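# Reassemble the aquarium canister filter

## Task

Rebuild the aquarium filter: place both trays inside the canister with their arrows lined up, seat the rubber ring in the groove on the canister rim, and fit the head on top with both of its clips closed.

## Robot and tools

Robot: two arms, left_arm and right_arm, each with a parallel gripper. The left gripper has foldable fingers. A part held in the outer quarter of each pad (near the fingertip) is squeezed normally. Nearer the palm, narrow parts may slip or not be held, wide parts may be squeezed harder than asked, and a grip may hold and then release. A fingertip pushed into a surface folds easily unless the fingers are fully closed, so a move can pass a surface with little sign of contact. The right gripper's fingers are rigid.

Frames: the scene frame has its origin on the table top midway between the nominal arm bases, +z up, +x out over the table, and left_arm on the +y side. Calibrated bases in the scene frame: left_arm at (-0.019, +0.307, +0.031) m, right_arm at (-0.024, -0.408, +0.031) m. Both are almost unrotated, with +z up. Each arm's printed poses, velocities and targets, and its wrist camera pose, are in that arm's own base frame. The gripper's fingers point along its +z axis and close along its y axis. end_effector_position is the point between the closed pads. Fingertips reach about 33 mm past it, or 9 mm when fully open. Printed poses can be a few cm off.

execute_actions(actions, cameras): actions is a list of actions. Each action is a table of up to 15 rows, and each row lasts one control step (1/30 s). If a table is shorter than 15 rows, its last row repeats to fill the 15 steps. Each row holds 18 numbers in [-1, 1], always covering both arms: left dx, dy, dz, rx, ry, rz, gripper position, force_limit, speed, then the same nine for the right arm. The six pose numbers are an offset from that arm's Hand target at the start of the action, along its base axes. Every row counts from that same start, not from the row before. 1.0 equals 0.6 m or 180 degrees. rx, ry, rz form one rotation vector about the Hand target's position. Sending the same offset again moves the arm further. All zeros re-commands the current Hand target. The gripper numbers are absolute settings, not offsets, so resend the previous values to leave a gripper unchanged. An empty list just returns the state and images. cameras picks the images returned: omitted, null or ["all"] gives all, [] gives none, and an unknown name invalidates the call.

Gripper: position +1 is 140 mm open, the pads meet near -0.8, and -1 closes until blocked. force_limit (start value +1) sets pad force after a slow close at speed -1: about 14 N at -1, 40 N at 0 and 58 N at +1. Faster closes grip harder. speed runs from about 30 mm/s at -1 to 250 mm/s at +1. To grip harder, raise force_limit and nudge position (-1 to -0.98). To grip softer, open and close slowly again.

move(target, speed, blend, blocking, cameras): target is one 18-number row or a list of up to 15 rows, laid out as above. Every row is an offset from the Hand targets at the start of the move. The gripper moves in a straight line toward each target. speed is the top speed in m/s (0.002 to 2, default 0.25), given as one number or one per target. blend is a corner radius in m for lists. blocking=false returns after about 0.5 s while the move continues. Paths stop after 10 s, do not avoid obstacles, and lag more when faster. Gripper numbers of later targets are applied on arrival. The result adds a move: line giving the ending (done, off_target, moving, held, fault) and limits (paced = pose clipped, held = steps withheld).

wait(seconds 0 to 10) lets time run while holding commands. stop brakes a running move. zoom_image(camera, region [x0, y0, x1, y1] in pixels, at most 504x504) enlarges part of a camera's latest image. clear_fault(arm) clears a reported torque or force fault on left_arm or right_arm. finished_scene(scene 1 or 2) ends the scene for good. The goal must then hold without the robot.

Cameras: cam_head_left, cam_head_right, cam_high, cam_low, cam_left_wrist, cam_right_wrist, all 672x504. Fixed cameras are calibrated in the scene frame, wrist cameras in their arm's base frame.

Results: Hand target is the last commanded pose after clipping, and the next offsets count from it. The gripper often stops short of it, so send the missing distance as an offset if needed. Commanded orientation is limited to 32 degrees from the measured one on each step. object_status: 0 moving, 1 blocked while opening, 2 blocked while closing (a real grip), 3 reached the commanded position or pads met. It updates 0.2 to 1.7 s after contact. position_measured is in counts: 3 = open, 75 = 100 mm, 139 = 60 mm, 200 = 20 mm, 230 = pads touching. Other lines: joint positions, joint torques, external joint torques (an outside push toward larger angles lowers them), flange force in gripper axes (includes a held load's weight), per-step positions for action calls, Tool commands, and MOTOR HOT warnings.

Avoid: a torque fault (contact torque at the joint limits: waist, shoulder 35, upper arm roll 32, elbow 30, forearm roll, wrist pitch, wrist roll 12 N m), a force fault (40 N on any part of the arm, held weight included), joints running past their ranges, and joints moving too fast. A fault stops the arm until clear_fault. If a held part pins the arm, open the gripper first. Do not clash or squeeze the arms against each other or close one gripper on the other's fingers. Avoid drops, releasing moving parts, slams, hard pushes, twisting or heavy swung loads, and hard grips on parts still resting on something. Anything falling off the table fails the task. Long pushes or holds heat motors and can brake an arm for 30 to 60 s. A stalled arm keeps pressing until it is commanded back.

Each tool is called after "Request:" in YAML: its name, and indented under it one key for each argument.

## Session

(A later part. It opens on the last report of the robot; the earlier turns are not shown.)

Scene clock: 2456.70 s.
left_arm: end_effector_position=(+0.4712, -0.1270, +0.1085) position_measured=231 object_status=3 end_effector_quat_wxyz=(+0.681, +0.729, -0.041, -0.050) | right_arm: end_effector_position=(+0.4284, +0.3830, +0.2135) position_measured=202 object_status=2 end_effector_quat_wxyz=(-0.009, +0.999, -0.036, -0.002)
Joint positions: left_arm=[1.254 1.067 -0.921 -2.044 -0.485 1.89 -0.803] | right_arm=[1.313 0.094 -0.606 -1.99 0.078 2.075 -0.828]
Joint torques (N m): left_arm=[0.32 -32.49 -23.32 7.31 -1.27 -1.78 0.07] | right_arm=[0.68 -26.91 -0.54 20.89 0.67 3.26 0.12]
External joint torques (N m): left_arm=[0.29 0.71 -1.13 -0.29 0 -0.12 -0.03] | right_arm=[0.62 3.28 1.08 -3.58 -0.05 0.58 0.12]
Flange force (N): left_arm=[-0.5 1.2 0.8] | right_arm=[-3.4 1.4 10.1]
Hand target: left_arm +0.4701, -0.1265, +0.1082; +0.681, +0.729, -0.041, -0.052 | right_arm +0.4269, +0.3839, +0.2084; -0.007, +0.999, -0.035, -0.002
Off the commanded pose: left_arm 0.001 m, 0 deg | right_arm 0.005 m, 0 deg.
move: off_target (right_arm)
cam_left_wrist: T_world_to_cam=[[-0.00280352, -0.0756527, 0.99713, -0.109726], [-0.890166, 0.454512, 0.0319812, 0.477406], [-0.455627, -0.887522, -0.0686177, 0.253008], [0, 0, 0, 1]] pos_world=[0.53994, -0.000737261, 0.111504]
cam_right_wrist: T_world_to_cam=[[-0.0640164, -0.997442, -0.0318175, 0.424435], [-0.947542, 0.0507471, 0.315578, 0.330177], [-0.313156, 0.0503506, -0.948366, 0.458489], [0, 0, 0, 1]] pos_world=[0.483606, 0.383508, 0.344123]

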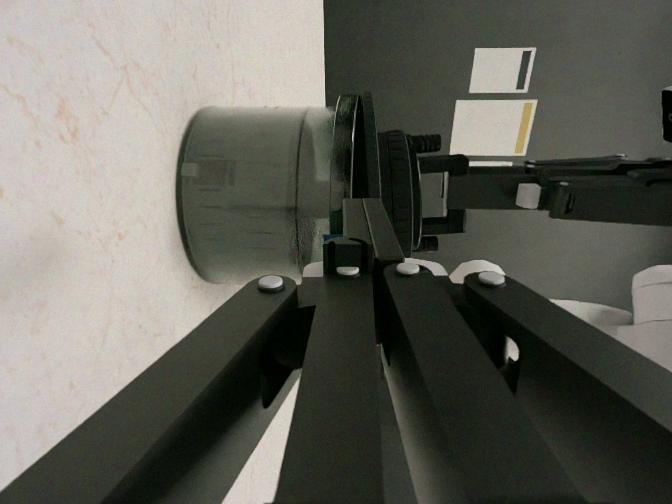

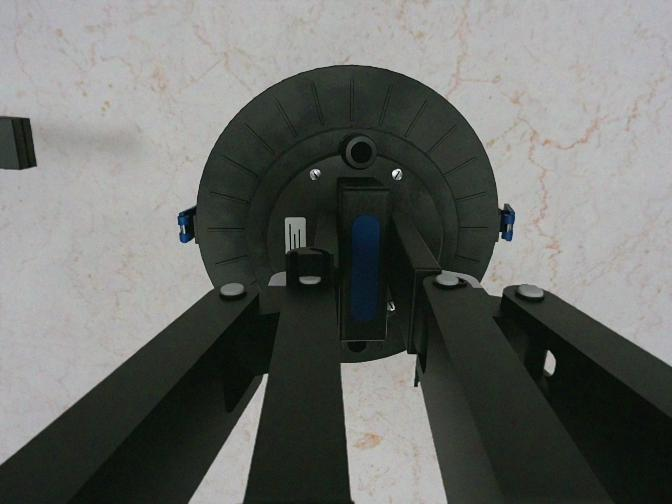

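Request:
move:
  target:
    - [0,0.0,0,0,0,0,-1,-0.5,-1,0,0,0.02,0,0,0,-1,0,-1]
    - [0,0,0.1,0,0,-0.333,-1,-0.5,-1,0,0,0.22,0,0,0,-1,0,-1]
  speed: [0.03,0.12]
  cameras: ["cam_left_wrist","cam_right_wrist","cam_head_left"]

Scene clock: 2477.80 s.
left_arm: end_effector_position=(+0.4693, -0.1278, +0.1683) position_measured=231 object_status=3 end_effector_quat_wxyz=(+0.565, +0.643, -0.383, -0.347) | right_arm: end_effector_position=(+0.4251, +0.3825, +0.3331) position_measured=202 object_status=2 end_effector_quat_wxyz=(-0.001, +0.999, -0.033, -0.006)
Joint positions: left_arm=[0.323 1.501 -0.871 -0.503 -0.1 0.66 -0.985] | right_arm=[1.32 0.043 -0.606 -1.731 0.036 1.758 -0.798]
Joint velocities: left_arm=[within noise] | right_arm=[0 0.001 0 0 -0.001 -0.003 0]
Joint torques (N m): left_arm=[0.41 -53.23 -13.61 13.44 -2.2 -1.33 0.26] | right_arm=[0.4 -34.37 -0.14 28.98 0.57 2.93 0.26]
External joint torques (N m): left_arm=[0.26 1.95 -1.73 0.19 0.38 -0.19 0.16] | right_arm=[0.25 -5.49 0.46 4.1 -0.25 0.31 0.26]
Flange force (N): left_arm=[0.0 0.0 0.0] | right_arm=[-5.6 3.8 -9.5]
Hand target: left_arm +0.4701, -0.1265, +0.1682; +0.564, +0.611, -0.400, -0.385 | right_arm +0.4269, +0.3839, +0.3404; -0.007, +0.999, -0.035, -0.002
Off the commanded pose: left_arm 0.002 m, 6 deg | right_arm 0.008 m, 1 deg.
elbow stopped short (left arm): the move would have taken joint 4 (elbow) straighter than the controller allows.
move: off_target (left_arm, right_arm)
cam_left_wrist: T_world_to_cam=[[-0.113643, -0.0621138, 0.991578, -0.114702], [-0.139955, 0.989093, 0.0459181, 0.188114], [-0.983615, -0.133558, -0.121097, 0.608493], [0, 0, 0, 1]] pos_world=[0.611815, -0.111918, 0.178785]
cam_right_wrist: T_world_to_cam=[[-0.0583273, -0.99815, -0.017187, 0.420623], [-0.944511, 0.0496017, 0.324715, 0.285466], [-0.323261, 0.035173, -0.945656, 0.580152], [0, 0, 0, 1]] pos_world=[0.4817, 0.38528, 0.463158]
Images, in order (width x height): cam_head_left 672x504, cam_left_wrist 672x504, cam_right_wrist 672x504.

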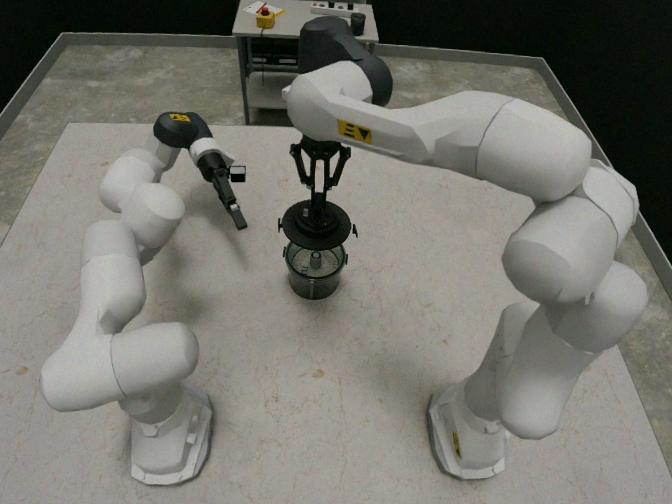

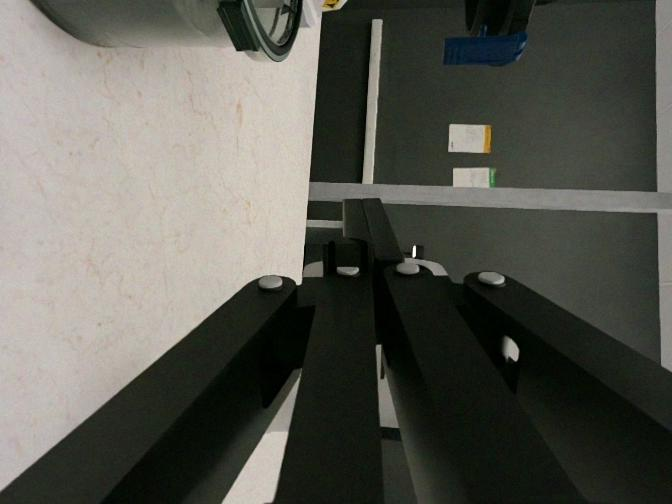

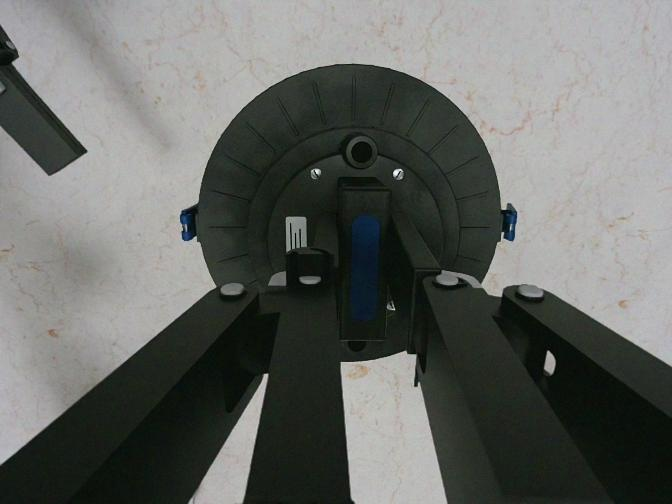

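Request:
zoom_image:
  camera: "cam_left_wrist"
  region: [420, 0, 560, 100]

Request:
zoom_image:
  camera: "cam_left_wrist"
  region: [200, 0, 320, 80]

Scaled by 3.600 from the camera's image (finer frame: 960x720).

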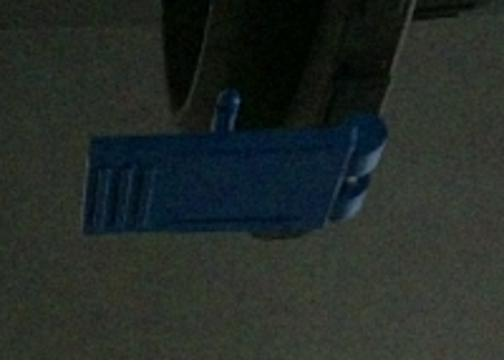

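Scaled by 4.200 from the camera's image (finer frame: 960x720).

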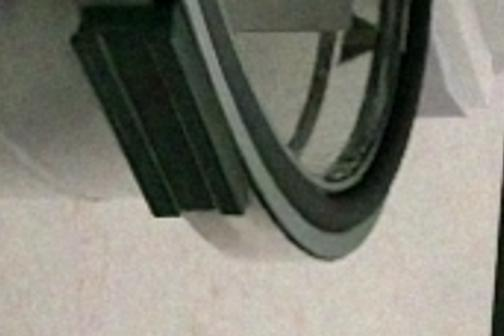

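Request:
move:
  target: [-0.1475,-0.134,-0.12,0,0,0,-1,-0.5,-1,0,0,0,0,0,0,-1,0,-1]
  speed: 0.1
  cameras: ["cam_left_wrist"]

Request:
zoom_image:
  camera: "cam_left_wrist"
  region: [250, 0, 370, 100]

Scene clock: 2500.43 s.
left_arm: end_effector_position=(+0.3815, -0.2071, +0.0981) position_measured=231 object_status=3 end_effector_quat_wxyz=(+0.564, +0.610, -0.399, -0.387) | right_arm: end_effector_position=(+0.4251, +0.3824, +0.3332) position_measured=202 object_status=2 end_effector_quat_wxyz=(-0.001, +0.999, -0.033, -0.007)
Joint positions: left_arm=[0.479 1.361 -0.865 -1.246 -0.061 1.084 -0.899] | right_arm=[1.32 0.043 -0.606 -1.731 0.036 1.758 -0.798]
Joint velocities: left_arm=[0.001 0.001 0.001 -0.001 -0.001 0.005 0.003] | right_arm=[within noise]
Joint torques (N m): left_arm=[0.96 -45.65 -22.4 9.74 -2.09 -1.18 0.28] | right_arm=[0.45 -34.37 -0.17 28.76 0.55 2.94 0.22]
External joint torques (N m): left_arm=[0.96 1.61 -1.67 -0.56 0.31 0.33 0.18] | right_arm=[0.48 -5.27 0.62 3.76 -0.26 0.3 0.22]
Flange force (N): left_arm=[-1.7 -0.1 3.8] | right_arm=[-6.3 4.1 -8.6]
Hand target: left_arm +0.3816, -0.2069, +0.0962; +0.564, +0.611, -0.400, -0.385 | right_arm +0.4269, +0.3839, +0.3404; -0.007, +0.999, -0.035, -0.002
Off the commanded pose: left_arm 0.002 m, 0 deg | right_arm 0.008 m, 1 deg.
move: off_target (right_arm)
cam_left_wrist: T_world_to_cam=[[-0.0629833, -0.0372592, 0.997319, -0.0747576], [-0.0480515, 0.998257, 0.0342596, 0.225483], [-0.996857, -0.0457649, -0.0646639, 0.520678], [0, 0, 0, 1]] pos_world=[0.525168, -0.204046, 0.100501]

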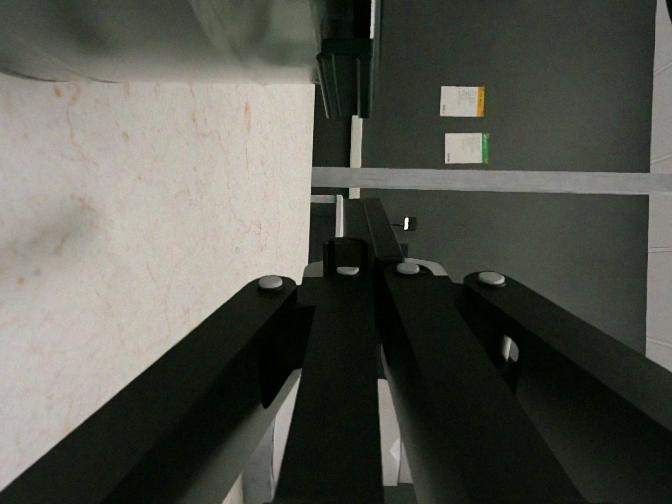

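Scaled by 4.200 from the camera's image (finer frame: 960x720).

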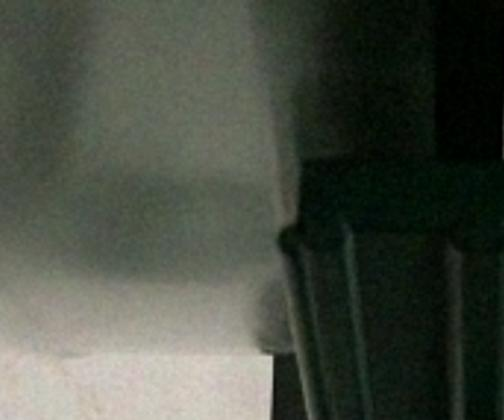

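Request:
zoom_image:
  camera: "cam_left_wrist"
  region: [300, 0, 400, 130]

Scaled by 3.877 from the camera's image (finer frame: 960x720).

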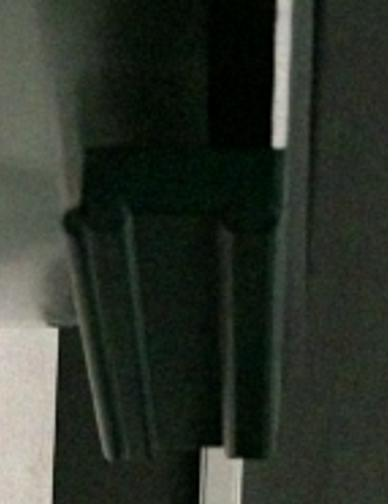

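Request:
move:
  target: [0.0,0.0,0.017,0,0,0,-1,-0.5,-1,0,0,0,0,0,0,-1,0,-1]
  speed: 0.1
  cameras: ["cam_left_wrist"]

Request:
zoom_image:
  camera: "cam_left_wrist"
  region: [280, 0, 420, 120]

Scene clock: 2554.17 s.
left_arm: end_effector_position=(+0.3812, -0.2058, +0.1052) position_measured=231 object_status=3 end_effector_quat_wxyz=(+0.563, +0.611, -0.402, -0.385) | right_arm: end_effector_position=(+0.4250, +0.3824, +0.3332) position_measured=202 object_status=2 end_effector_quat_wxyz=(-0.001, +0.999, -0.033, -0.007)
Joint positions: left_arm=[0.488 1.343 -0.871 -1.263 -0.064 1.086 -0.9] | right_arm=[1.32 0.043 -0.606 -1.731 0.036 1.758 -0.798]
Joint velocities: left_arm=[0 0 0.001 -0.005 -0.004 -0.001 -0.002] | right_arm=[within noise]
Joint torques (N m): left_arm=[0.98 -46.1 -22.68 9.39 -2.78 -1.28 0] | right_arm=[0.39 -34.35 -0.26 28.63 0.55 2.94 0.26]
External joint torques (N m): left_arm=[1.07 1.12 -1.68 -1.06 -0.35 0.2 -0.1] | right_arm=[0.45 -5.21 0.55 3.63 -0.26 0.3 0.26]
Flange force (N): left_arm=[-3.3 2.9 7.7] | right_arm=[-6.5 4.4 -8.3]
Hand target: left_arm +0.3816, -0.2069, +0.1064; +0.564, +0.611, -0.400, -0.385 | right_arm +0.4269, +0.3839, +0.3404; -0.007, +0.999, -0.035, -0.002
Off the commanded pose: left_arm 0.002 m, 0 deg | right_arm 0.008 m, 1 deg.
move: off_target (right_arm)
cam_left_wrist: T_world_to_cam=[[-0.0697043, -0.0358593, 0.996923, -0.0788713], [-0.0455898, 0.998424, 0.0327257, 0.223101], [-0.996525, -0.0431684, -0.0712293, 0.521984], [0, 0, 0, 1]] pos_world=[0.524844, -0.203045, 0.108508]

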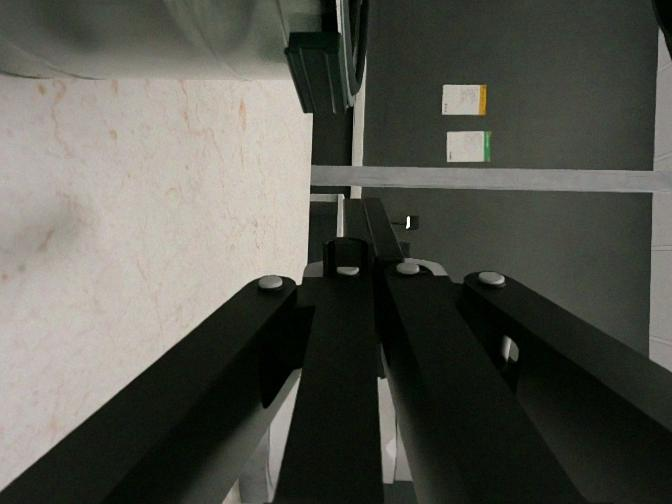

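Scaled by 3.600 from the camera's image (finer frame: 960x720).

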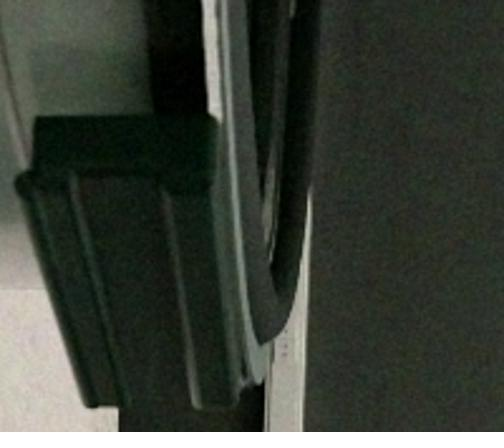

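Request:
move:
  target:
    - [0.0,0.16,0.08,0,0,0,-1,-0.5,-1,0,0,0,0,0,0,-1,0,-1]
    - [0.1,0.2,0.2,0,0,0.3,-1,-0.5,-1,0,-0.44,0.2,0,0,0,-1,0,-1]
  speed: 0.25
  cameras: ["cam_left_wrist","cam_head_left"]

Scene clock: 2575.23 s.
left_arm: end_effector_position=(+0.4403, -0.0864, +0.2261) position_measured=231 object_status=3 end_effector_quat_wxyz=(+0.676, +0.727, -0.079, -0.090) | right_arm: end_effector_position=(+0.4253, +0.1207, +0.4561) position_measured=202 object_status=2 end_effector_quat_wxyz=(-0.004, +0.999, -0.039, -0.006)
Joint positions: left_arm=[1.316 0.758 -0.962 -2.041 -0.598 1.569 -0.846] | right_arm=[1.191 -0.438 -0.684 -1.783 -0.26 1.433 -0.973]
Joint velocities: left_arm=[-0.001 0 0.001 -0.001 0.001 0.001 0.005] | right_arm=[0.001 0 0 0 0 0 -0.006]
Joint torques (N m): left_arm=[1.02 -29.83 -19.34 13.04 -2.14 -1.2 0.37] | right_arm=[0.74 -12.26 9.94 26.2 0.49 2.9 -0.3]
External joint torques (N m): left_arm=[0.89 1.19 -1.73 -0.68 -0.31 0.38 0.27] | right_arm=[0.83 -3.56 1.57 3.73 -0.35 0.26 -0.3]
Flange force (N): left_arm=[-2.6 1.4 3.3] | right_arm=[-4.1 2.2 -8.3]
Hand target: left_arm +0.4416, -0.0869, +0.2264; +0.677, +0.726, -0.079, -0.087 | right_arm +0.4269, +0.1199, +0.4604; -0.007, +0.999, -0.035, -0.002
Off the commanded pose: left_arm 0.001 m, 0 deg | right_arm 0.005 m, 1 deg.
move: off_target (right_arm)
cam_left_wrist: T_world_to_cam=[[-0.00636197, -0.0787227, 0.996876, -0.222599], [-0.833775, 0.550782, 0.0381739, 0.409825], [-0.552067, -0.830928, -0.0691411, 0.330529], [0, 0, 0, 1]] pos_world=[0.52276, 0.0313983, 0.229112]
Images, in order (width x height): cam_head_left 672x504, cam_left_wrist 672x504.

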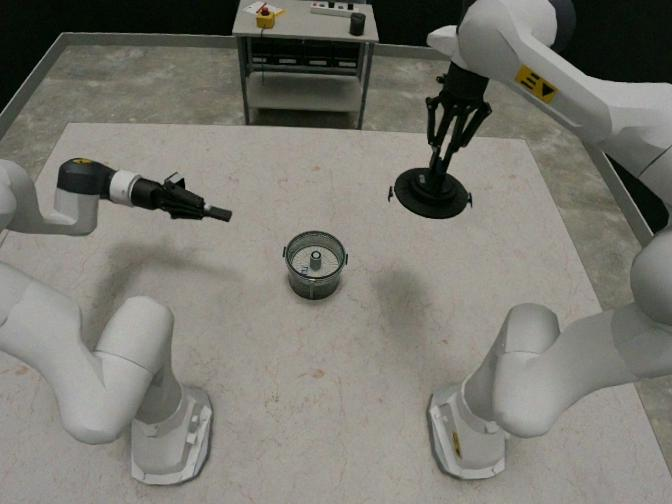

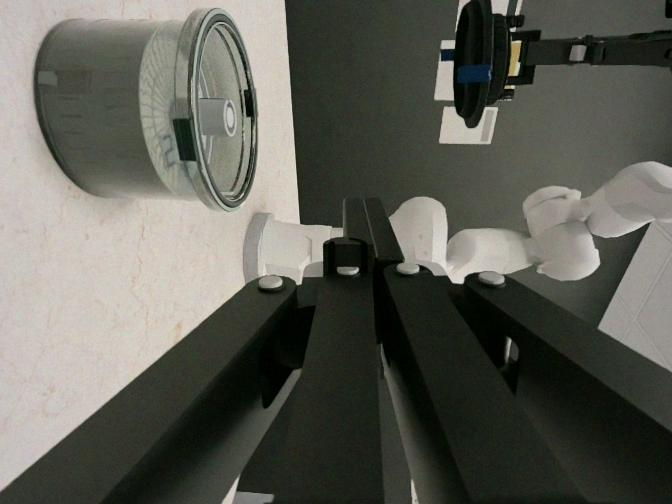

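Request:
zoom_image:
  camera: "cam_left_wrist"
  region: [160, 0, 280, 220]

Scaled by 2.291 from the camera's image (finer frame: 960x720).

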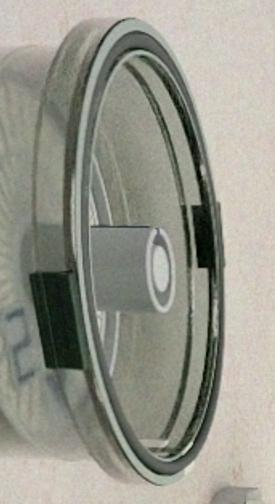

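Request:
move:
  target:
    - [0.0,0.0,0.08,0.475,0,0,-1,-0.5,-1,0,0,0,0,0,0,-1,0,-1]
    - [-0.0485,-0.31,-0.05,0.475,0,0.0,-1,-0.5,-1,0,0,0,0,0,0,-1,0,-1]
  speed: 0.25
  cameras: ["cam_left_wrist"]

Scene clock: 2589.27 s.
left_arm: end_effector_position=(+0.4119, -0.2721, +0.1959) position_measured=231 object_status=3 end_effector_quat_wxyz=(+0.003, +0.993, -0.002, -0.118) | right_arm: end_effector_position=(+0.4253, +0.1206, +0.4563) position_measured=202 object_status=2 end_effector_quat_wxyz=(-0.004, +0.999, -0.038, -0.006)
Joint positions: left_arm=[1.257 -0.739 -1.506 -1.993 -0.771 1.6 -1.542] | right_arm=[1.191 -0.438 -0.684 -1.782 -0.26 1.433 -0.975]
Joint velocities: left_arm=[-0.001 -0.001 0 -0.001 -0.001 0 -0.006] | right_arm=[within noise]
Joint torques (N m): left_arm=[1.04 16.3 22.02 18.01 0.39 2.09 -0.12] | right_arm=[0.32 -12.25 10.39 26.02 0.67 2.97 -0.28]
External joint torques (N m): left_arm=[1.08 -1.83 0.87 0.24 -0.46 0.12 -0.11] | right_arm=[0.44 -3.51 2.07 3.54 -0.17 0.33 -0.28]
Flange force (N): left_arm=[2.8 0.7 0.0] | right_arm=[-5.8 2.3 -7.4]
Hand target: left_arm +0.4125, -0.2729, +0.1964; +0.004, +0.993, +0.001, -0.118 | right_arm +0.4269, +0.1199, +0.4604; -0.007, +0.999, -0.035, -0.002
Off the commanded pose: left_arm 0.001 m, 0 deg | right_arm 0.004 m, 1 deg.
move: off_target (right_arm)
cam_left_wrist: T_world_to_cam=[[-0.0171584, -0.999853, 0.000519497, -0.258302], [-0.835901, 0.0146299, 0.548685, 0.244573], [-0.548612, 0.0089803, -0.836029, 0.535719], [0, 0, 0, 1]] pos_world=[0.493909, -0.266653, 0.313817]

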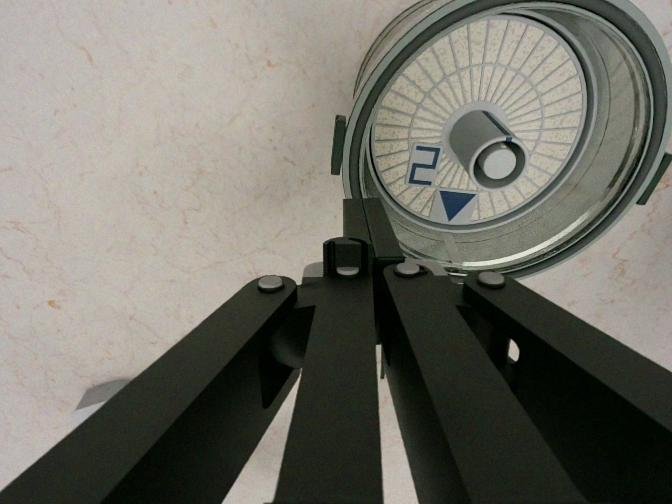

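Request:
zoom_image:
  camera: "cam_left_wrist"
  region: [320, 0, 500, 210]

Request:
zoom_image:
  camera: "cam_left_wrist"
  region: [490, 0, 672, 280]

Scaled by 2.400 from the camera's image (finer frame: 960x720).

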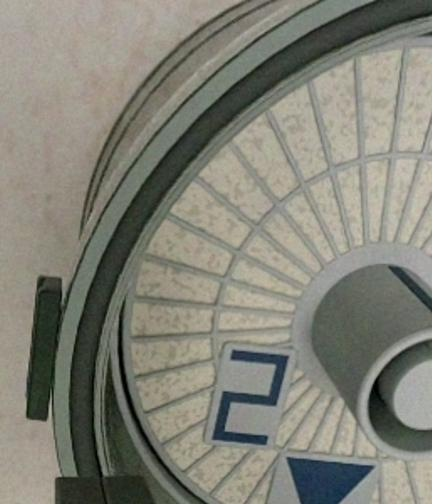

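Scaled by 1.800 from the camera's image (finer frame: 960x720).

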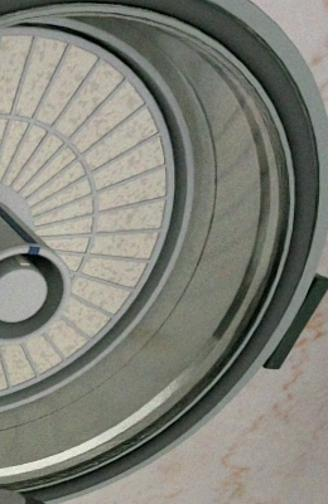

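Request:
move:
  target:
    - [0.0,0.0,-0.085,0,0,0,-1,-0.5,-1,0,0,0,0,0,0,-1,0,-1]
    - [0.0,0.0,-0.118,0,0,0,-1,-0.5,-1,0,0,0,0,0,0,-1,0,-1]
  speed: [0.08,0.02]
  cameras: ["cam_left_wrist"]

Scene clock: 2607.53 s.
left_arm: end_effector_position=(+0.4120, -0.2723, +0.1334) position_measured=231 object_status=3 end_effector_quat_wxyz=(+0.006, +0.993, +0.003, -0.120) | right_arm: end_effector_position=(+0.4253, +0.1205, +0.4563) position_measured=202 object_status=2 end_effector_quat_wxyz=(-0.004, +0.999, -0.038, -0.006)
Joint positions: left_arm=[1.314 -0.771 -1.627 -2.063 -0.845 1.712 -1.512] | right_arm=[1.191 -0.438 -0.684 -1.782 -0.26 1.433 -0.975]
Joint velocities: left_arm=[0 0.001 -0.001 -0.001 0 0 0.006] | right_arm=[within noise]
Joint torques (N m): left_arm=[2.16 14.63 13.93 11.47 -0.95 4.3 0.3] | right_arm=[0.35 -12.28 10.38 25.91 0.64 2.98 -0.27]
External joint torques (N m): left_arm=[2.22 -5.74 -7.71 -5.03 -1.76 2.35 0.31] | right_arm=[0.38 -3.6 1.93 3.42 -0.21 0.33 -0.27]
Flange force (N): left_arm=[20.7 3.0 28.9] | right_arm=[-6.2 2.7 -6.9]
Hand target: left_arm +0.4125, -0.2729, +0.1256; +0.004, +0.993, +0.001, -0.118 | right_arm +0.4269, +0.1199, +0.4604; -0.007, +0.999, -0.035, -0.002
Off the commanded pose: left_arm 0.008 m, 0 deg | right_arm 0.004 m, 1 deg.
move: off_target (left_arm, right_arm)
cam_left_wrist: T_world_to_cam=[[-0.00567737, -0.999971, 0.00505882, -0.263902], [-0.833502, 0.00752714, 0.552465, 0.275501], [-0.552487, -0.00108, -0.833521, 0.482059], [0, 0, 0, 1]] pos_world=[0.494464, -0.265447, 0.250937]

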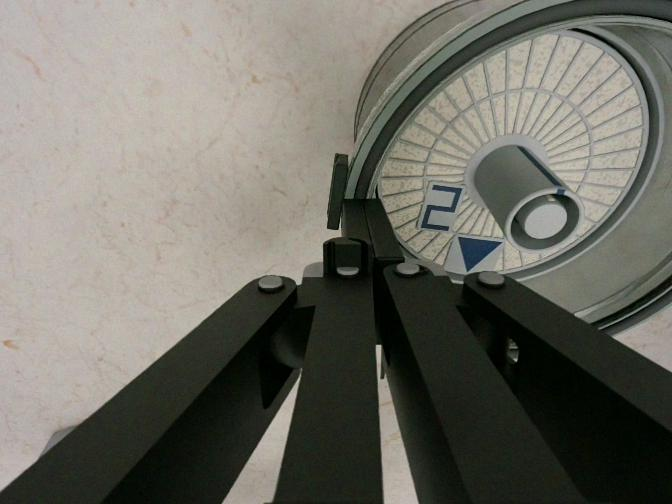

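Request:
zoom_image:
  camera: "cam_left_wrist"
  region: [310, 60, 470, 230]

Scaled by 2.965 from the camera's image (finer frame: 960x720).

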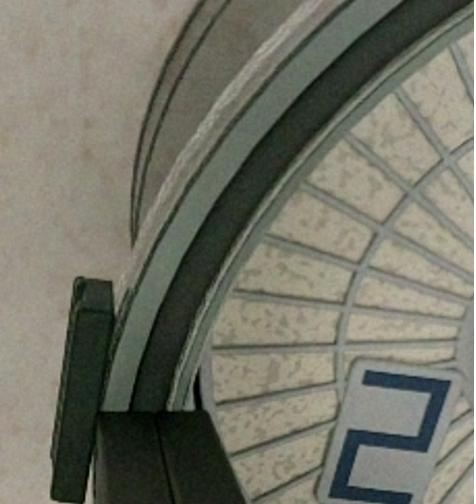

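Request:
move:
  target:
    - [0,0,0.1,0,0,0,-1,-0.5,-1,0,0,0,0,0,0,-1,0,-1]
    - [0.05,0.3,0.1,0,0,0,-1,-0.5,-1,0,0,0,0,0,0,-1,0,-1]
    - [0.05,0.3,0.05,-0.475,0,0,-1,-0.5,-1,0,0.467,-0.06,0,0,0,-1,0,-1]
  speed: 0.2
  cameras: []

Scene clock: 2681.57 s.
left_arm: end_effector_position=(+0.4416, -0.0930, +0.1547) position_measured=231 object_status=3 end_effector_quat_wxyz=(+0.676, +0.728, -0.077, -0.090) | right_arm: end_effector_position=(+0.4261, +0.3990, +0.4183) position_measured=202 object_status=2 end_effector_quat_wxyz=(+0.000, +0.999, -0.031, -0.004)
Joint positions: left_arm=[2.854 -0.866 -2.318 -1.906 -1.271 0.886 -0.287] | right_arm=[1.312 0.137 -0.624 -1.412 0.086 1.517 -0.811]
Joint velocities: left_arm=[-0.002 0.001 0 0 0.001 -0.001 0.005] | right_arm=[within noise]
Joint torques (N m): left_arm=[0.63 35.96 15.59 12.77 -0.81 -2.5 0.35] | right_arm=[0.33 -36.32 -1.99 27.75 1.14 2.9 0.21]
External joint torques (N m): left_arm=[0.56 -2.62 0.5 0.24 -0.39 -0.16 0.25] | right_arm=[0.37 -4.9 0.39 3.94 0.33 0.26 0.21]
Flange force (N): left_arm=[3.6 -6.5 -5.1] | right_arm=[-3.0 1.2 -8.8]
Hand target: left_arm +0.4425, -0.0929, +0.1556; +0.677, +0.726, -0.079, -0.087 | right_arm +0.4269, +0.4001, +0.4244; -0.007, +0.999, -0.035, -0.002
Off the commanded pose: left_arm 0.001 m, 0 deg | right_arm 0.006 m, 1 deg.
joint sent to its limit (left arm) — joint 1 (waist), upper limit. The joint targets still meet the commanded pose.
move: off_target (right_arm)

Request:
move:
  target:
    - [0,0,0,0,0,0,-1,-0.5,-1,0,-0.467,0.06,0,0,0,-1,0,-1]
    - [0,0,0.05,0.475,0,0,-1,-0.5,-1,0,-0.467,0.06,0,0,0,-1,0,-1]
  speed: 0.2
  cameras: []

Request:
move:
  target: [-0.05,-0.3,0.0,0,0,0,-1,-0.5,-1,0,0,0,0,0,0,-1,0,-1]
  speed: 0.15
  cameras: []

Scene clock: 2713.70 s.
left_arm: end_effector_position=(+0.4434, -0.0935, +0.1850) position_measured=231 object_status=3 end_effector_quat_wxyz=(+0.006, +0.993, -0.002, -0.116) | right_arm: end_effector_position=(+0.4255, +0.1208, +0.4566) position_measured=202 object_status=2 end_effector_quat_wxyz=(-0.004, +0.999, -0.038, -0.006)
Joint positions: left_arm=[1.603 -1.252 -1.302 -2.074 -1.038 1.303 -0.953] | right_arm=[1.204 -0.441 -0.692 -1.781 -0.265 1.431 -0.97]
Joint velocities: left_arm=[0 -0.001 -0.001 0 -0.001 -0.001 -0.006] | right_arm=[within noise]
Joint torques (N m): left_arm=[1.02 21.31 29.23 9.41 1.18 1.92 -0.06] | right_arm=[0.28 -11.96 10.51 25.71 0.61 2.97 -0.26]
External joint torques (N m): left_arm=[1.13 -2.18 1.16 0.34 -0.02 -0.16 -0.06] | right_arm=[0.24 -3.75 1.86 3.35 -0.25 0.32 -0.26]
Flange force (N): left_arm=[1.0 -0.5 -1.2] | right_arm=[-6.8 3.3 -6.3]
Hand target: left_arm +0.4425, -0.0929, +0.1856; +0.004, +0.993, +0.001, -0.118 | right_arm +0.4269, +0.1199, +0.4604; -0.007, +0.999, -0.035, -0.002
Off the commanded pose: left_arm 0.001 m, 0 deg | right_arm 0.004 m, 1 deg.
move: off_target (right_arm)

Scene clock: 2716.20 s.
left_arm: end_effector_position=(+0.4132, -0.2714, +0.1861) position_measured=231 object_status=3 end_effector_quat_wxyz=(+0.003, +0.993, -0.001, -0.116) | right_arm: end_effector_position=(+0.4255, +0.1208, +0.4565) position_measured=202 object_status=2 end_effector_quat_wxyz=(-0.004, +0.999, -0.038, -0.006)
Joint positions: left_arm=[1.376 -1.31 -1.306 -1.955 -1.172 1.206 -1.308] | right_arm=[1.204 -0.441 -0.692 -1.781 -0.265 1.431 -0.971]
Joint velocities: left_arm=[-0.001 0.002 0.001 0 0.001 -0.001 -0.005] | right_arm=[within noise]
Joint torques (N m): left_arm=[0.75 25.69 29.75 7.52 0.76 1.92 -0.1] | right_arm=[0.34 -11.97 10.52 25.73 0.63 2.96 -0.21]
External joint torques (N m): left_arm=[0.8 -1.57 0.59 0.31 -0.26 -0.08 -0.09] | right_arm=[0.39 -3.67 1.97 3.38 -0.22 0.31 -0.2]
Flange force (N): left_arm=[1.8 0.5 -0.2] | right_arm=[-6.8 2.9 -6.6]
Hand target: left_arm +0.4125, -0.2729, +0.1856; +0.004, +0.993, +0.001, -0.118 | right_arm +0.4269, +0.1199, +0.4604; -0.007, +0.999, -0.035, -0.002
Off the commanded pose: left_arm 0.002 m, 0 deg | right_arm 0.004 m, 1 deg.
move: off_target (right_arm)

Request:
move:
  target:
    - [0.1,0.05,0.2,0,0,0,-1,-0.5,-1,0,0,0,0,0,0,-1,0,-1]
    - [0.1,0.1,0.2,-0.475,0,0,-1,-0.5,-1,0,0,0,0,0,0,-1,0,-1]
  speed: 0.25
  cameras: ["cam_head_left"]

Scene clock: 2742.03 s.
left_arm: end_effector_position=(+0.4726, -0.2124, +0.3036) position_measured=231 object_status=3 end_effector_quat_wxyz=(+0.675, +0.728, -0.076, -0.089) | right_arm: end_effector_position=(+0.4254, +0.1207, +0.4565) position_measured=202 object_status=2 end_effector_quat_wxyz=(-0.004, +0.999, -0.038, -0.006)
Joint positions: left_arm=[2.379 -0.603 -2.017 -2.04 -1.492 0.901 -0.65] | right_arm=[1.204 -0.441 -0.692 -1.781 -0.265 1.431 -0.971]
Joint velocities: left_arm=[0 0 -0.001 0 -0.002 0 0.005] | right_arm=[within noise]
Joint torques (N m): left_arm=[1.01 28.74 13.97 16.92 -1.66 -2.14 0.26] | right_arm=[0.31 -11.95 10.56 25.81 0.64 2.98 -0.27]
External joint torques (N m): left_arm=[1.07 -0.84 -0.28 0.27 0.04 -0.21 0.16] | right_arm=[0.18 -3.87 1.84 3.55 -0.23 0.34 -0.27]
Flange force (N): left_arm=[4.8 -3.9 -5.0] | right_arm=[-6.6 3.3 -6.8]
Hand target: left_arm +0.4725, -0.2129, +0.3056; +0.677, +0.726, -0.079, -0.087 | right_arm +0.4269, +0.1199, +0.4604; -0.007, +0.999, -0.035, -0.002
Off the commanded pose: left_arm 0.002 m, 1 deg | right_arm 0.004 m, 1 deg.
move: off_target (right_arm)

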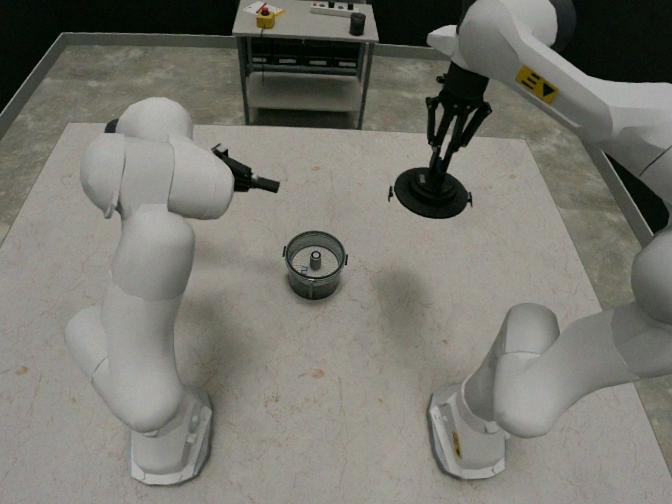

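Request:
move:
  target: [-0.045,0.0,-0.14,0,0,-0.3,-1,-0.5,-1,0,0,0,0,0,0,-1,0,-1]
  speed: 0.2
  cameras: ["cam_head_left","cam_left_wrist"]

Scene clock: 2754.00 s.
left_arm: end_effector_position=(+0.4455, -0.2143, +0.2216) position_measured=231 object_status=3 end_effector_quat_wxyz=(+0.564, +0.618, -0.400, -0.374) | right_arm: end_effector_position=(+0.4254, +0.1207, +0.4565) position_measured=202 object_status=2 end_effector_quat_wxyz=(-0.004, +0.999, -0.038, -0.006)
Joint positions: left_arm=[2.853 -1.242 -2.543 -0.755 -1.241 0.48 -0.626] | right_arm=[1.204 -0.441 -0.692 -1.781 -0.265 1.431 -0.971]
Joint velocities: left_arm=[-0.001 -0.001 0 0 0.001 0 -0.006] | right_arm=[within noise]
Joint torques (N m): left_arm=[0.97 52.2 7.27 17.81 -1.11 -2.14 0.02] | right_arm=[0.33 -11.95 10.58 25.79 0.62 2.97 -0.32]
External joint torques (N m): left_arm=[1.03 -3.22 -0.46 0.33 0.32 -0.23 -0.08] | right_arm=[0.36 -3.61 2.02 3.42 -0.23 0.32 -0.32]
Flange force (N): left_arm=[0.0 0.0 0.0] | right_arm=[-6.4 2.9 -6.8]
Hand target: left_arm +0.4455, -0.2129, +0.2216; +0.564, +0.611, -0.400, -0.385 | right_arm +0.4269, +0.1199, +0.4604; -0.007, +0.999, -0.035, -0.002
Off the commanded pose: left_arm 0.001 m, 2 deg | right_arm 0.004 m, 1 deg.
joint sent to its limit (left arm) — joint 1 (waist), upper limit; joint 6 (wrist pitch), lower limit. The joint targets still meet the commanded pose.
move: off_target (right_arm)
cam_left_wrist: T_world_to_cam=[[-0.0859642, -0.0358501, 0.995653, -0.183272], [-0.0686271, 0.997192, 0.0299803, 0.241431], [-0.993932, -0.0657515, -0.088183, 0.59182], [0, 0, 0, 1]] pos_world=[0.589043, -0.208411, 0.227426]

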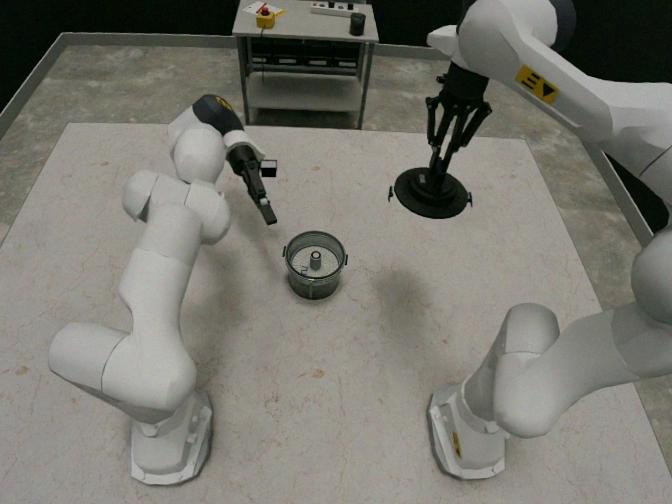

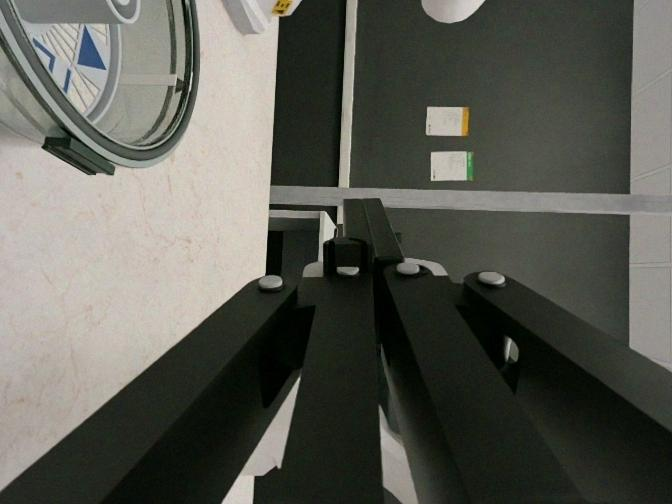

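Request:
move:
  target:
    - [0.0,0.0,0.12,0,0,0.3,0,-0.5,-1,0,0,0,0,0,0,-1,0,-1]
    - [-0.03,0.02,0.12,0,0,0.34,0,-0.5,-1,-0.005,0.334,-0.067,0,0,0,-1,0,-1]
  speed: 0.2
  cameras: ["cam_head_left","cam_left_wrist","cam_right_wrist"]

Scene clock: 2785.97 s.
left_arm: end_effector_position=(+0.4277, -0.2013, +0.2954) position_measured=129 object_status=3 end_effector_quat_wxyz=(+0.683, +0.728, -0.033, -0.045) | right_arm: end_effector_position=(+0.4205, +0.3184, +0.4142) position_measured=202 object_status=2 end_effector_quat_wxyz=(+0.002, +1.000, -0.029, -0.007)
Joint positions: left_arm=[2.242 -0.379 -1.899 -2.319 -1.395 1.087 -0.58] | right_arm=[1.324 -0.093 -0.64 -1.651 -0.049 1.564 -0.825]
Joint velocities: left_arm=[within noise] | right_arm=[0.001 -0.001 0 0 0.002 0.001 0.005]
Joint torques (N m): left_arm=[-0.07 18.25 9.52 16.23 -1.48 -1.62 0.3] | right_arm=[-0.1 -27.5 2.51 28.06 1.16 3.21 0.33]
External joint torques (N m): left_arm=[-0.06 -1.13 0.29 -0.6 0.01 0.42 0.2] | right_arm=[-0.04 -4.52 0.85 3.85 0.34 0.59 0.33]
Flange force (N): left_arm=[-0.3 -2.5 0.4] | right_arm=[-4.7 2.5 -7.4]
Hand target: left_arm +0.4275, -0.2009, +0.2936; +0.681, +0.730, -0.033, -0.045 | right_arm +0.4239, +0.3203, +0.4202; -0.007, +0.999, -0.035, -0.002
Off the commanded pose: left_arm 0.002 m, 0 deg | right_arm 0.007 m, 1 deg.
move: off_target (right_arm)
cam_left_wrist: T_world_to_cam=[[0.000932612, -0.0729926, 0.997332, -0.302856], [-0.898004, 0.438752, 0.0329511, 0.466393], [-0.439987, -0.895639, -0.0651385, 0.170717], [0, 0, 0, 1]] pos_world=[0.494219, -0.0738364, 0.2978]
cam_right_wrist: T_world_to_cam=[[-0.0517029, -0.998604, -0.0108097, 0.35248], [-0.94444, 0.0453746, 0.325538, 0.258895], [-0.324593, 0.0270404, -0.945467, 0.660784], [0, 0, 0, 1]] pos_world=[0.477221, 0.322373, 0.544279]

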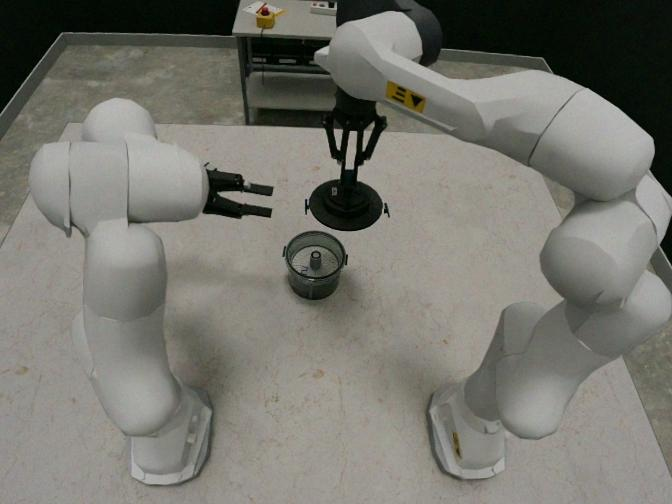

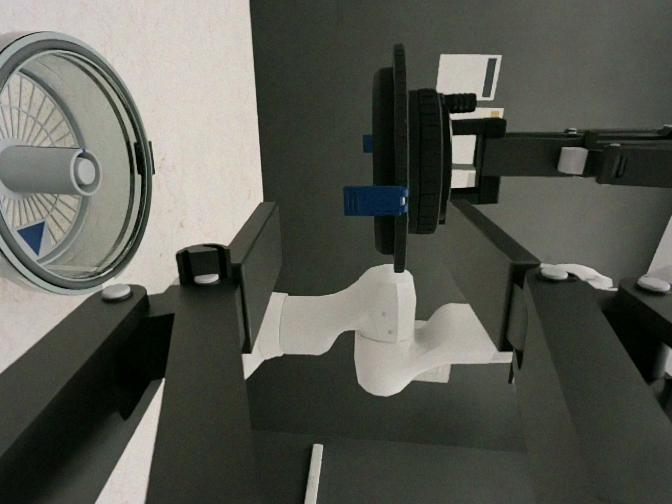

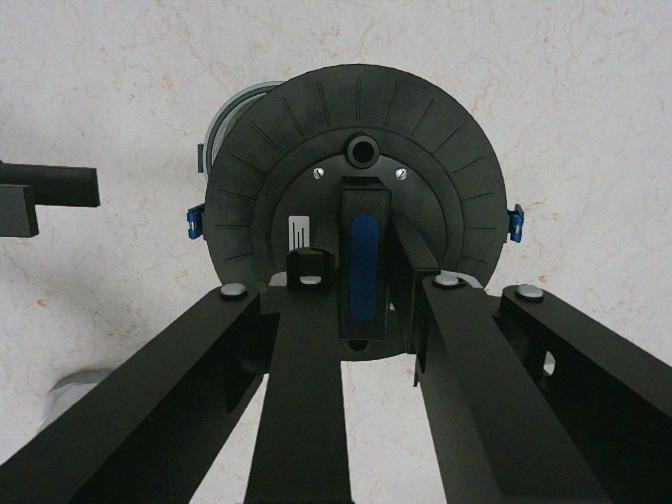

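Request:
move:
  target:
    - [-0.0165,0.03,0.0,0,-0.5,0,-0.2,-0.5,-1,0,0,0,0,0,0,-1,0,-1]
  speed: 0.2
  cameras: ["cam_left_wrist"]

Scene clock: 2805.27 s.
left_arm: end_effector_position=(+0.4183, -0.1830, +0.2951) position_measured=154 object_status=3 end_effector_quat_wxyz=(+0.460, +0.548, -0.503, +0.485) | right_arm: end_effector_position=(+0.4207, +0.3185, +0.4144) position_measured=202 object_status=2 end_effector_quat_wxyz=(+0.002, +1.000, -0.030, -0.007)
Joint positions: left_arm=[2.14 0.228 -1.829 -2.549 -1.183 1.681 0.867] | right_arm=[1.324 -0.093 -0.64 -1.651 -0.049 1.564 -0.823]
Joint velocities: left_arm=[0.002 0 -0.001 0 0 0.001 0.007] | right_arm=[within noise]
Joint torques (N m): left_arm=[1 4.06 -6.39 17.12 -1.17 -1.38 0.28] | right_arm=[-0.02 -27.46 2.52 27.94 1.08 3.17 0.26]
External joint torques (N m): left_arm=[1.01 0.17 -1.01 -0.68 0.26 0.36 0.25] | right_arm=[0 -4.55 0.81 3.72 0.26 0.54 0.26]
Flange force (N): left_arm=[0.0 0.0 0.0] | right_arm=[-5.1 3.0 -7.1]
Hand target: left_arm +0.4176, -0.1829, +0.2936; +0.458, +0.548, -0.505, +0.485 | right_arm +0.4239, +0.3203, +0.4202; -0.007, +0.999, -0.035, -0.002
Off the commanded pose: left_arm 0.002 m, 0 deg | right_arm 0.007 m, 1 deg.
move: off_target (right_arm)
cam_left_wrist: T_world_to_cam=[[-0.996928, -0.0781906, 0.00448995, 0.408171], [-0.0380835, 0.433873, -0.900169, 0.364687], [0.0684366, -0.897575, -0.435518, 0.07916], [0, 0, 0, 1]] pos_world=[0.415389, -0.0552608, 0.360923]

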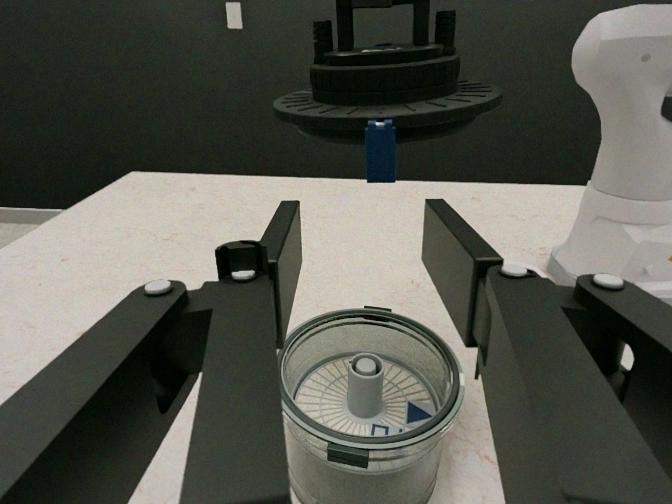

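Request:
move:
  target:
    - [-0.015,-0.132,0.0,0,0,0,-0.2,-0.5,-1,0,0,0,0,0,0,-1,0,-1]
  speed: 0.1
  cameras: ["cam_left_wrist"]

Scene clock: 2819.87 s.
left_arm: end_effector_position=(+0.4075, -0.2623, +0.2939) position_measured=154 object_status=3 end_effector_quat_wxyz=(+0.460, +0.547, -0.506, +0.483) | right_arm: end_effector_position=(+0.4207, +0.3185, +0.4145) position_measured=202 object_status=2 end_effector_quat_wxyz=(+0.001, +1.000, -0.030, -0.007)
Joint positions: left_arm=[2.131 0.295 -2.037 -2.634 -1.33 1.858 0.877] | right_arm=[1.324 -0.093 -0.64 -1.651 -0.049 1.564 -0.823]
Joint velocities: left_arm=[0 0.001 -0.001 -0.001 -0.001 0.004 0.003] | right_arm=[within noise]
Joint torques (N m): left_arm=[0.94 6.86 -7.1 17.33 -1.49 -1.36 0.18] | right_arm=[-0.04 -27.46 2.55 27.84 1.08 3.15 0.27]
External joint torques (N m): left_arm=[0.86 -0.1 -1.15 -0.74 -0.3 0.37 0.15] | right_arm=[0.18 -4.36 1.04 3.56 0.28 0.53 0.26]
Flange force (N): left_arm=[5.3 8.4 1.0] | right_arm=[-5.5 2.8 -6.7]
Hand target: left_arm +0.4086, -0.2621, +0.2936; +0.458, +0.548, -0.505, +0.485 | right_arm +0.4239, +0.3203, +0.4202; -0.007, +0.999, -0.035, -0.002
Off the commanded pose: left_arm 0.001 m, 0 deg | right_arm 0.007 m, 1 deg.
move: off_target (right_arm)
cam_left_wrist: T_world_to_cam=[[-0.997387, -0.0722017, 0.00254263, 0.393597], [-0.0339799, 0.437755, -0.898452, 0.396396], [0.0637567, -0.89619, -0.439065, 0.0115735], [0, 0, 0, 1]] pos_world=[0.4053, -0.134734, 0.360223]

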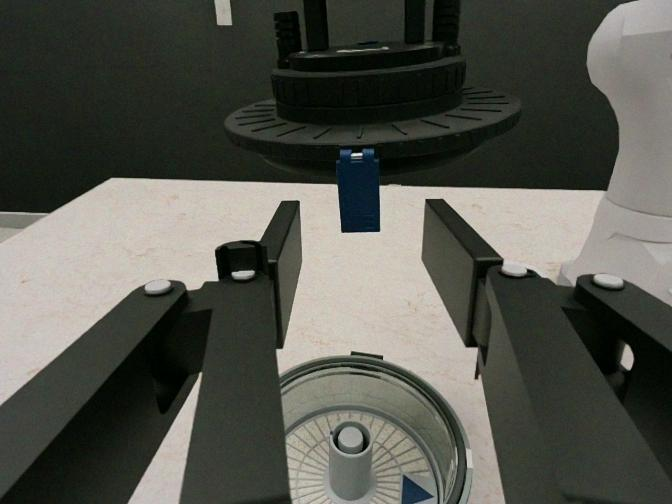

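Request:
move:
  target:
    - [0,-0.037,0.004,0,0,0,-0.2,-0.5,-1,0,0,0,0,0,0,-1,0,-1]
  speed: 0.05
  cameras: ["cam_left_wrist"]

Scene clock: 2832.80 s.
left_arm: end_effector_position=(+0.4078, -0.2841, +0.2968) position_measured=154 object_status=3 end_effector_quat_wxyz=(+0.460, +0.547, -0.506, +0.484) | right_arm: end_effector_position=(+0.4207, +0.3186, +0.4145) position_measured=202 object_status=2 end_effector_quat_wxyz=(+0.001, +1.000, -0.030, -0.007)
Joint positions: left_arm=[2.109 0.296 -2.08 -2.639 -1.386 1.894 0.88] | right_arm=[1.324 -0.093 -0.64 -1.651 -0.049 1.564 -0.823]
Joint velocities: left_arm=[-0.001 -0.001 0 0.001 -0.004 0.004 0.002] | right_arm=[within noise]
Joint torques (N m): left_arm=[0.47 7.08 -6.95 17.73 -1.62 -1.29 0.23] | right_arm=[-0.12 -27.56 2.52 27.86 1.05 3.16 0.27]
External joint torques (N m): left_arm=[0.5 -0.56 -1.01 -0.48 -0.49 0.46 0.2] | right_arm=[-0.06 -4.69 0.86 3.69 0.23 0.53 0.27]
Flange force (N): left_arm=[1.5 3.6 2.5] | right_arm=[-5.7 3.5 -6.8]
Hand target: left_arm +0.4086, -0.2843, +0.2960; +0.458, +0.548, -0.505, +0.485 | right_arm +0.4239, +0.3203, +0.4202; -0.007, +0.999, -0.035, -0.002
Off the commanded pose: left_arm 0.001 m, 0 deg | right_arm 0.007 m, 1 deg.
move: off_target (right_arm)
cam_left_wrist: T_world_to_cam=[[-0.997315, -0.0732157, 0.00153331, 0.3923], [-0.0334476, 0.436783, -0.898945, 0.408221], [0.0651472, -0.896582, -0.43806, -0.00764763], [0, 0, 0, 1]] pos_world=[0.405399, -0.156439, 0.363017]

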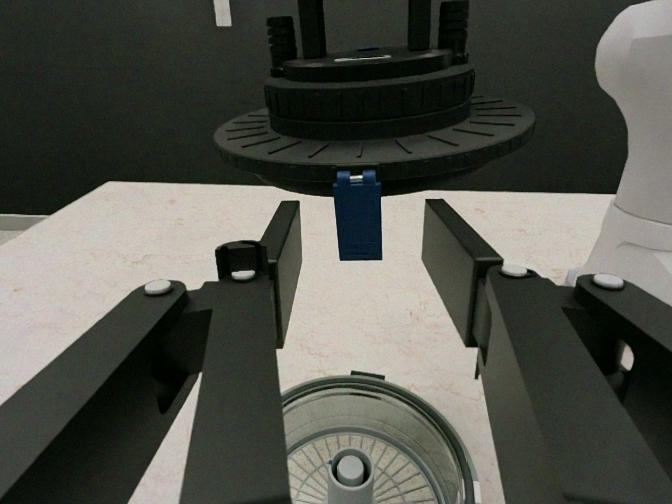

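Request:
move:
  target:
    - [0,-0.01,0,0,0,0,-1,-1,-1,0,0,0,0,0,0,-1,0,-1]
  speed: 0.05
  cameras: ["cam_left_wrist"]

Scene clock: 2840.00 s.
left_arm: end_effector_position=(+0.4090, -0.2895, +0.2972) position_measured=202 object_status=0 end_effector_quat_wxyz=(+0.459, +0.547, -0.505, +0.485) | right_arm: end_effector_position=(+0.4205, +0.3187, +0.4144) position_measured=202 object_status=2 end_effector_quat_wxyz=(+0.001, +1.000, -0.030, -0.007)
Joint positions: left_arm=[2.1 0.295 -2.088 -2.639 -1.404 1.905 0.883] | right_arm=[1.324 -0.093 -0.64 -1.651 -0.048 1.564 -0.823]
Joint torques (N m): left_arm=[-0.24 6.65 -7.09 17.55 -1.06 -1.54 0.26] | right_arm=[-0.18 -27.54 2.14 28.32 0.88 3.46 0.31]
External joint torques (N m): left_arm=[-0.24 -1.21 -1.21 -0.81 0.06 0.21 0.23] | right_arm=[-0.15 -4.52 0.44 4.04 0.05 0.83 0.31]
Flange force (N): left_arm=[-1.8 0.5 3.0] | right_arm=[-4.0 2.6 -7.4]
Hand target: left_arm +0.4086, -0.2903, +0.2960; +0.458, +0.548, -0.505, +0.485 | right_arm +0.4239, +0.3203, +0.4202; -0.007, +0.999, -0.035, -0.002
Off the commanded pose: left_arm 0.001 m, 0 deg | right_arm 0.007 m, 1 deg.
move: off_target (right_arm)
cam_left_wrist: T_world_to_cam=[[-0.997023, -0.0770995, 0.00104613, 0.391925], [-0.0346727, 0.436174, -0.899194, 0.411453], [0.0688711, -0.896553, -0.437549, -0.0140616], [0, 0, 0, 1]] pos_world=[0.405993, -0.161855, 0.363414]

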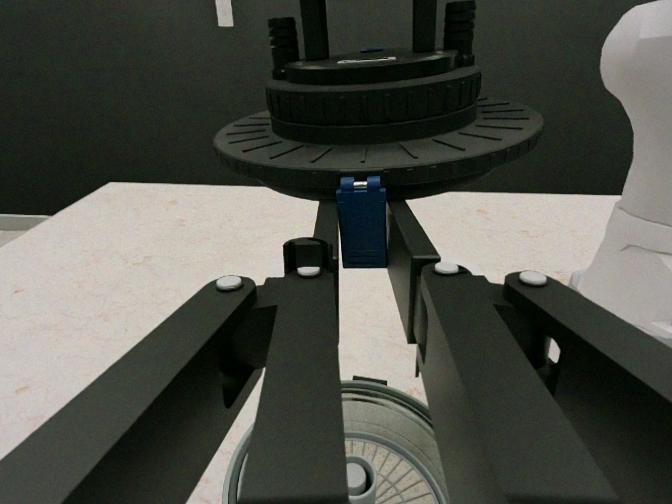

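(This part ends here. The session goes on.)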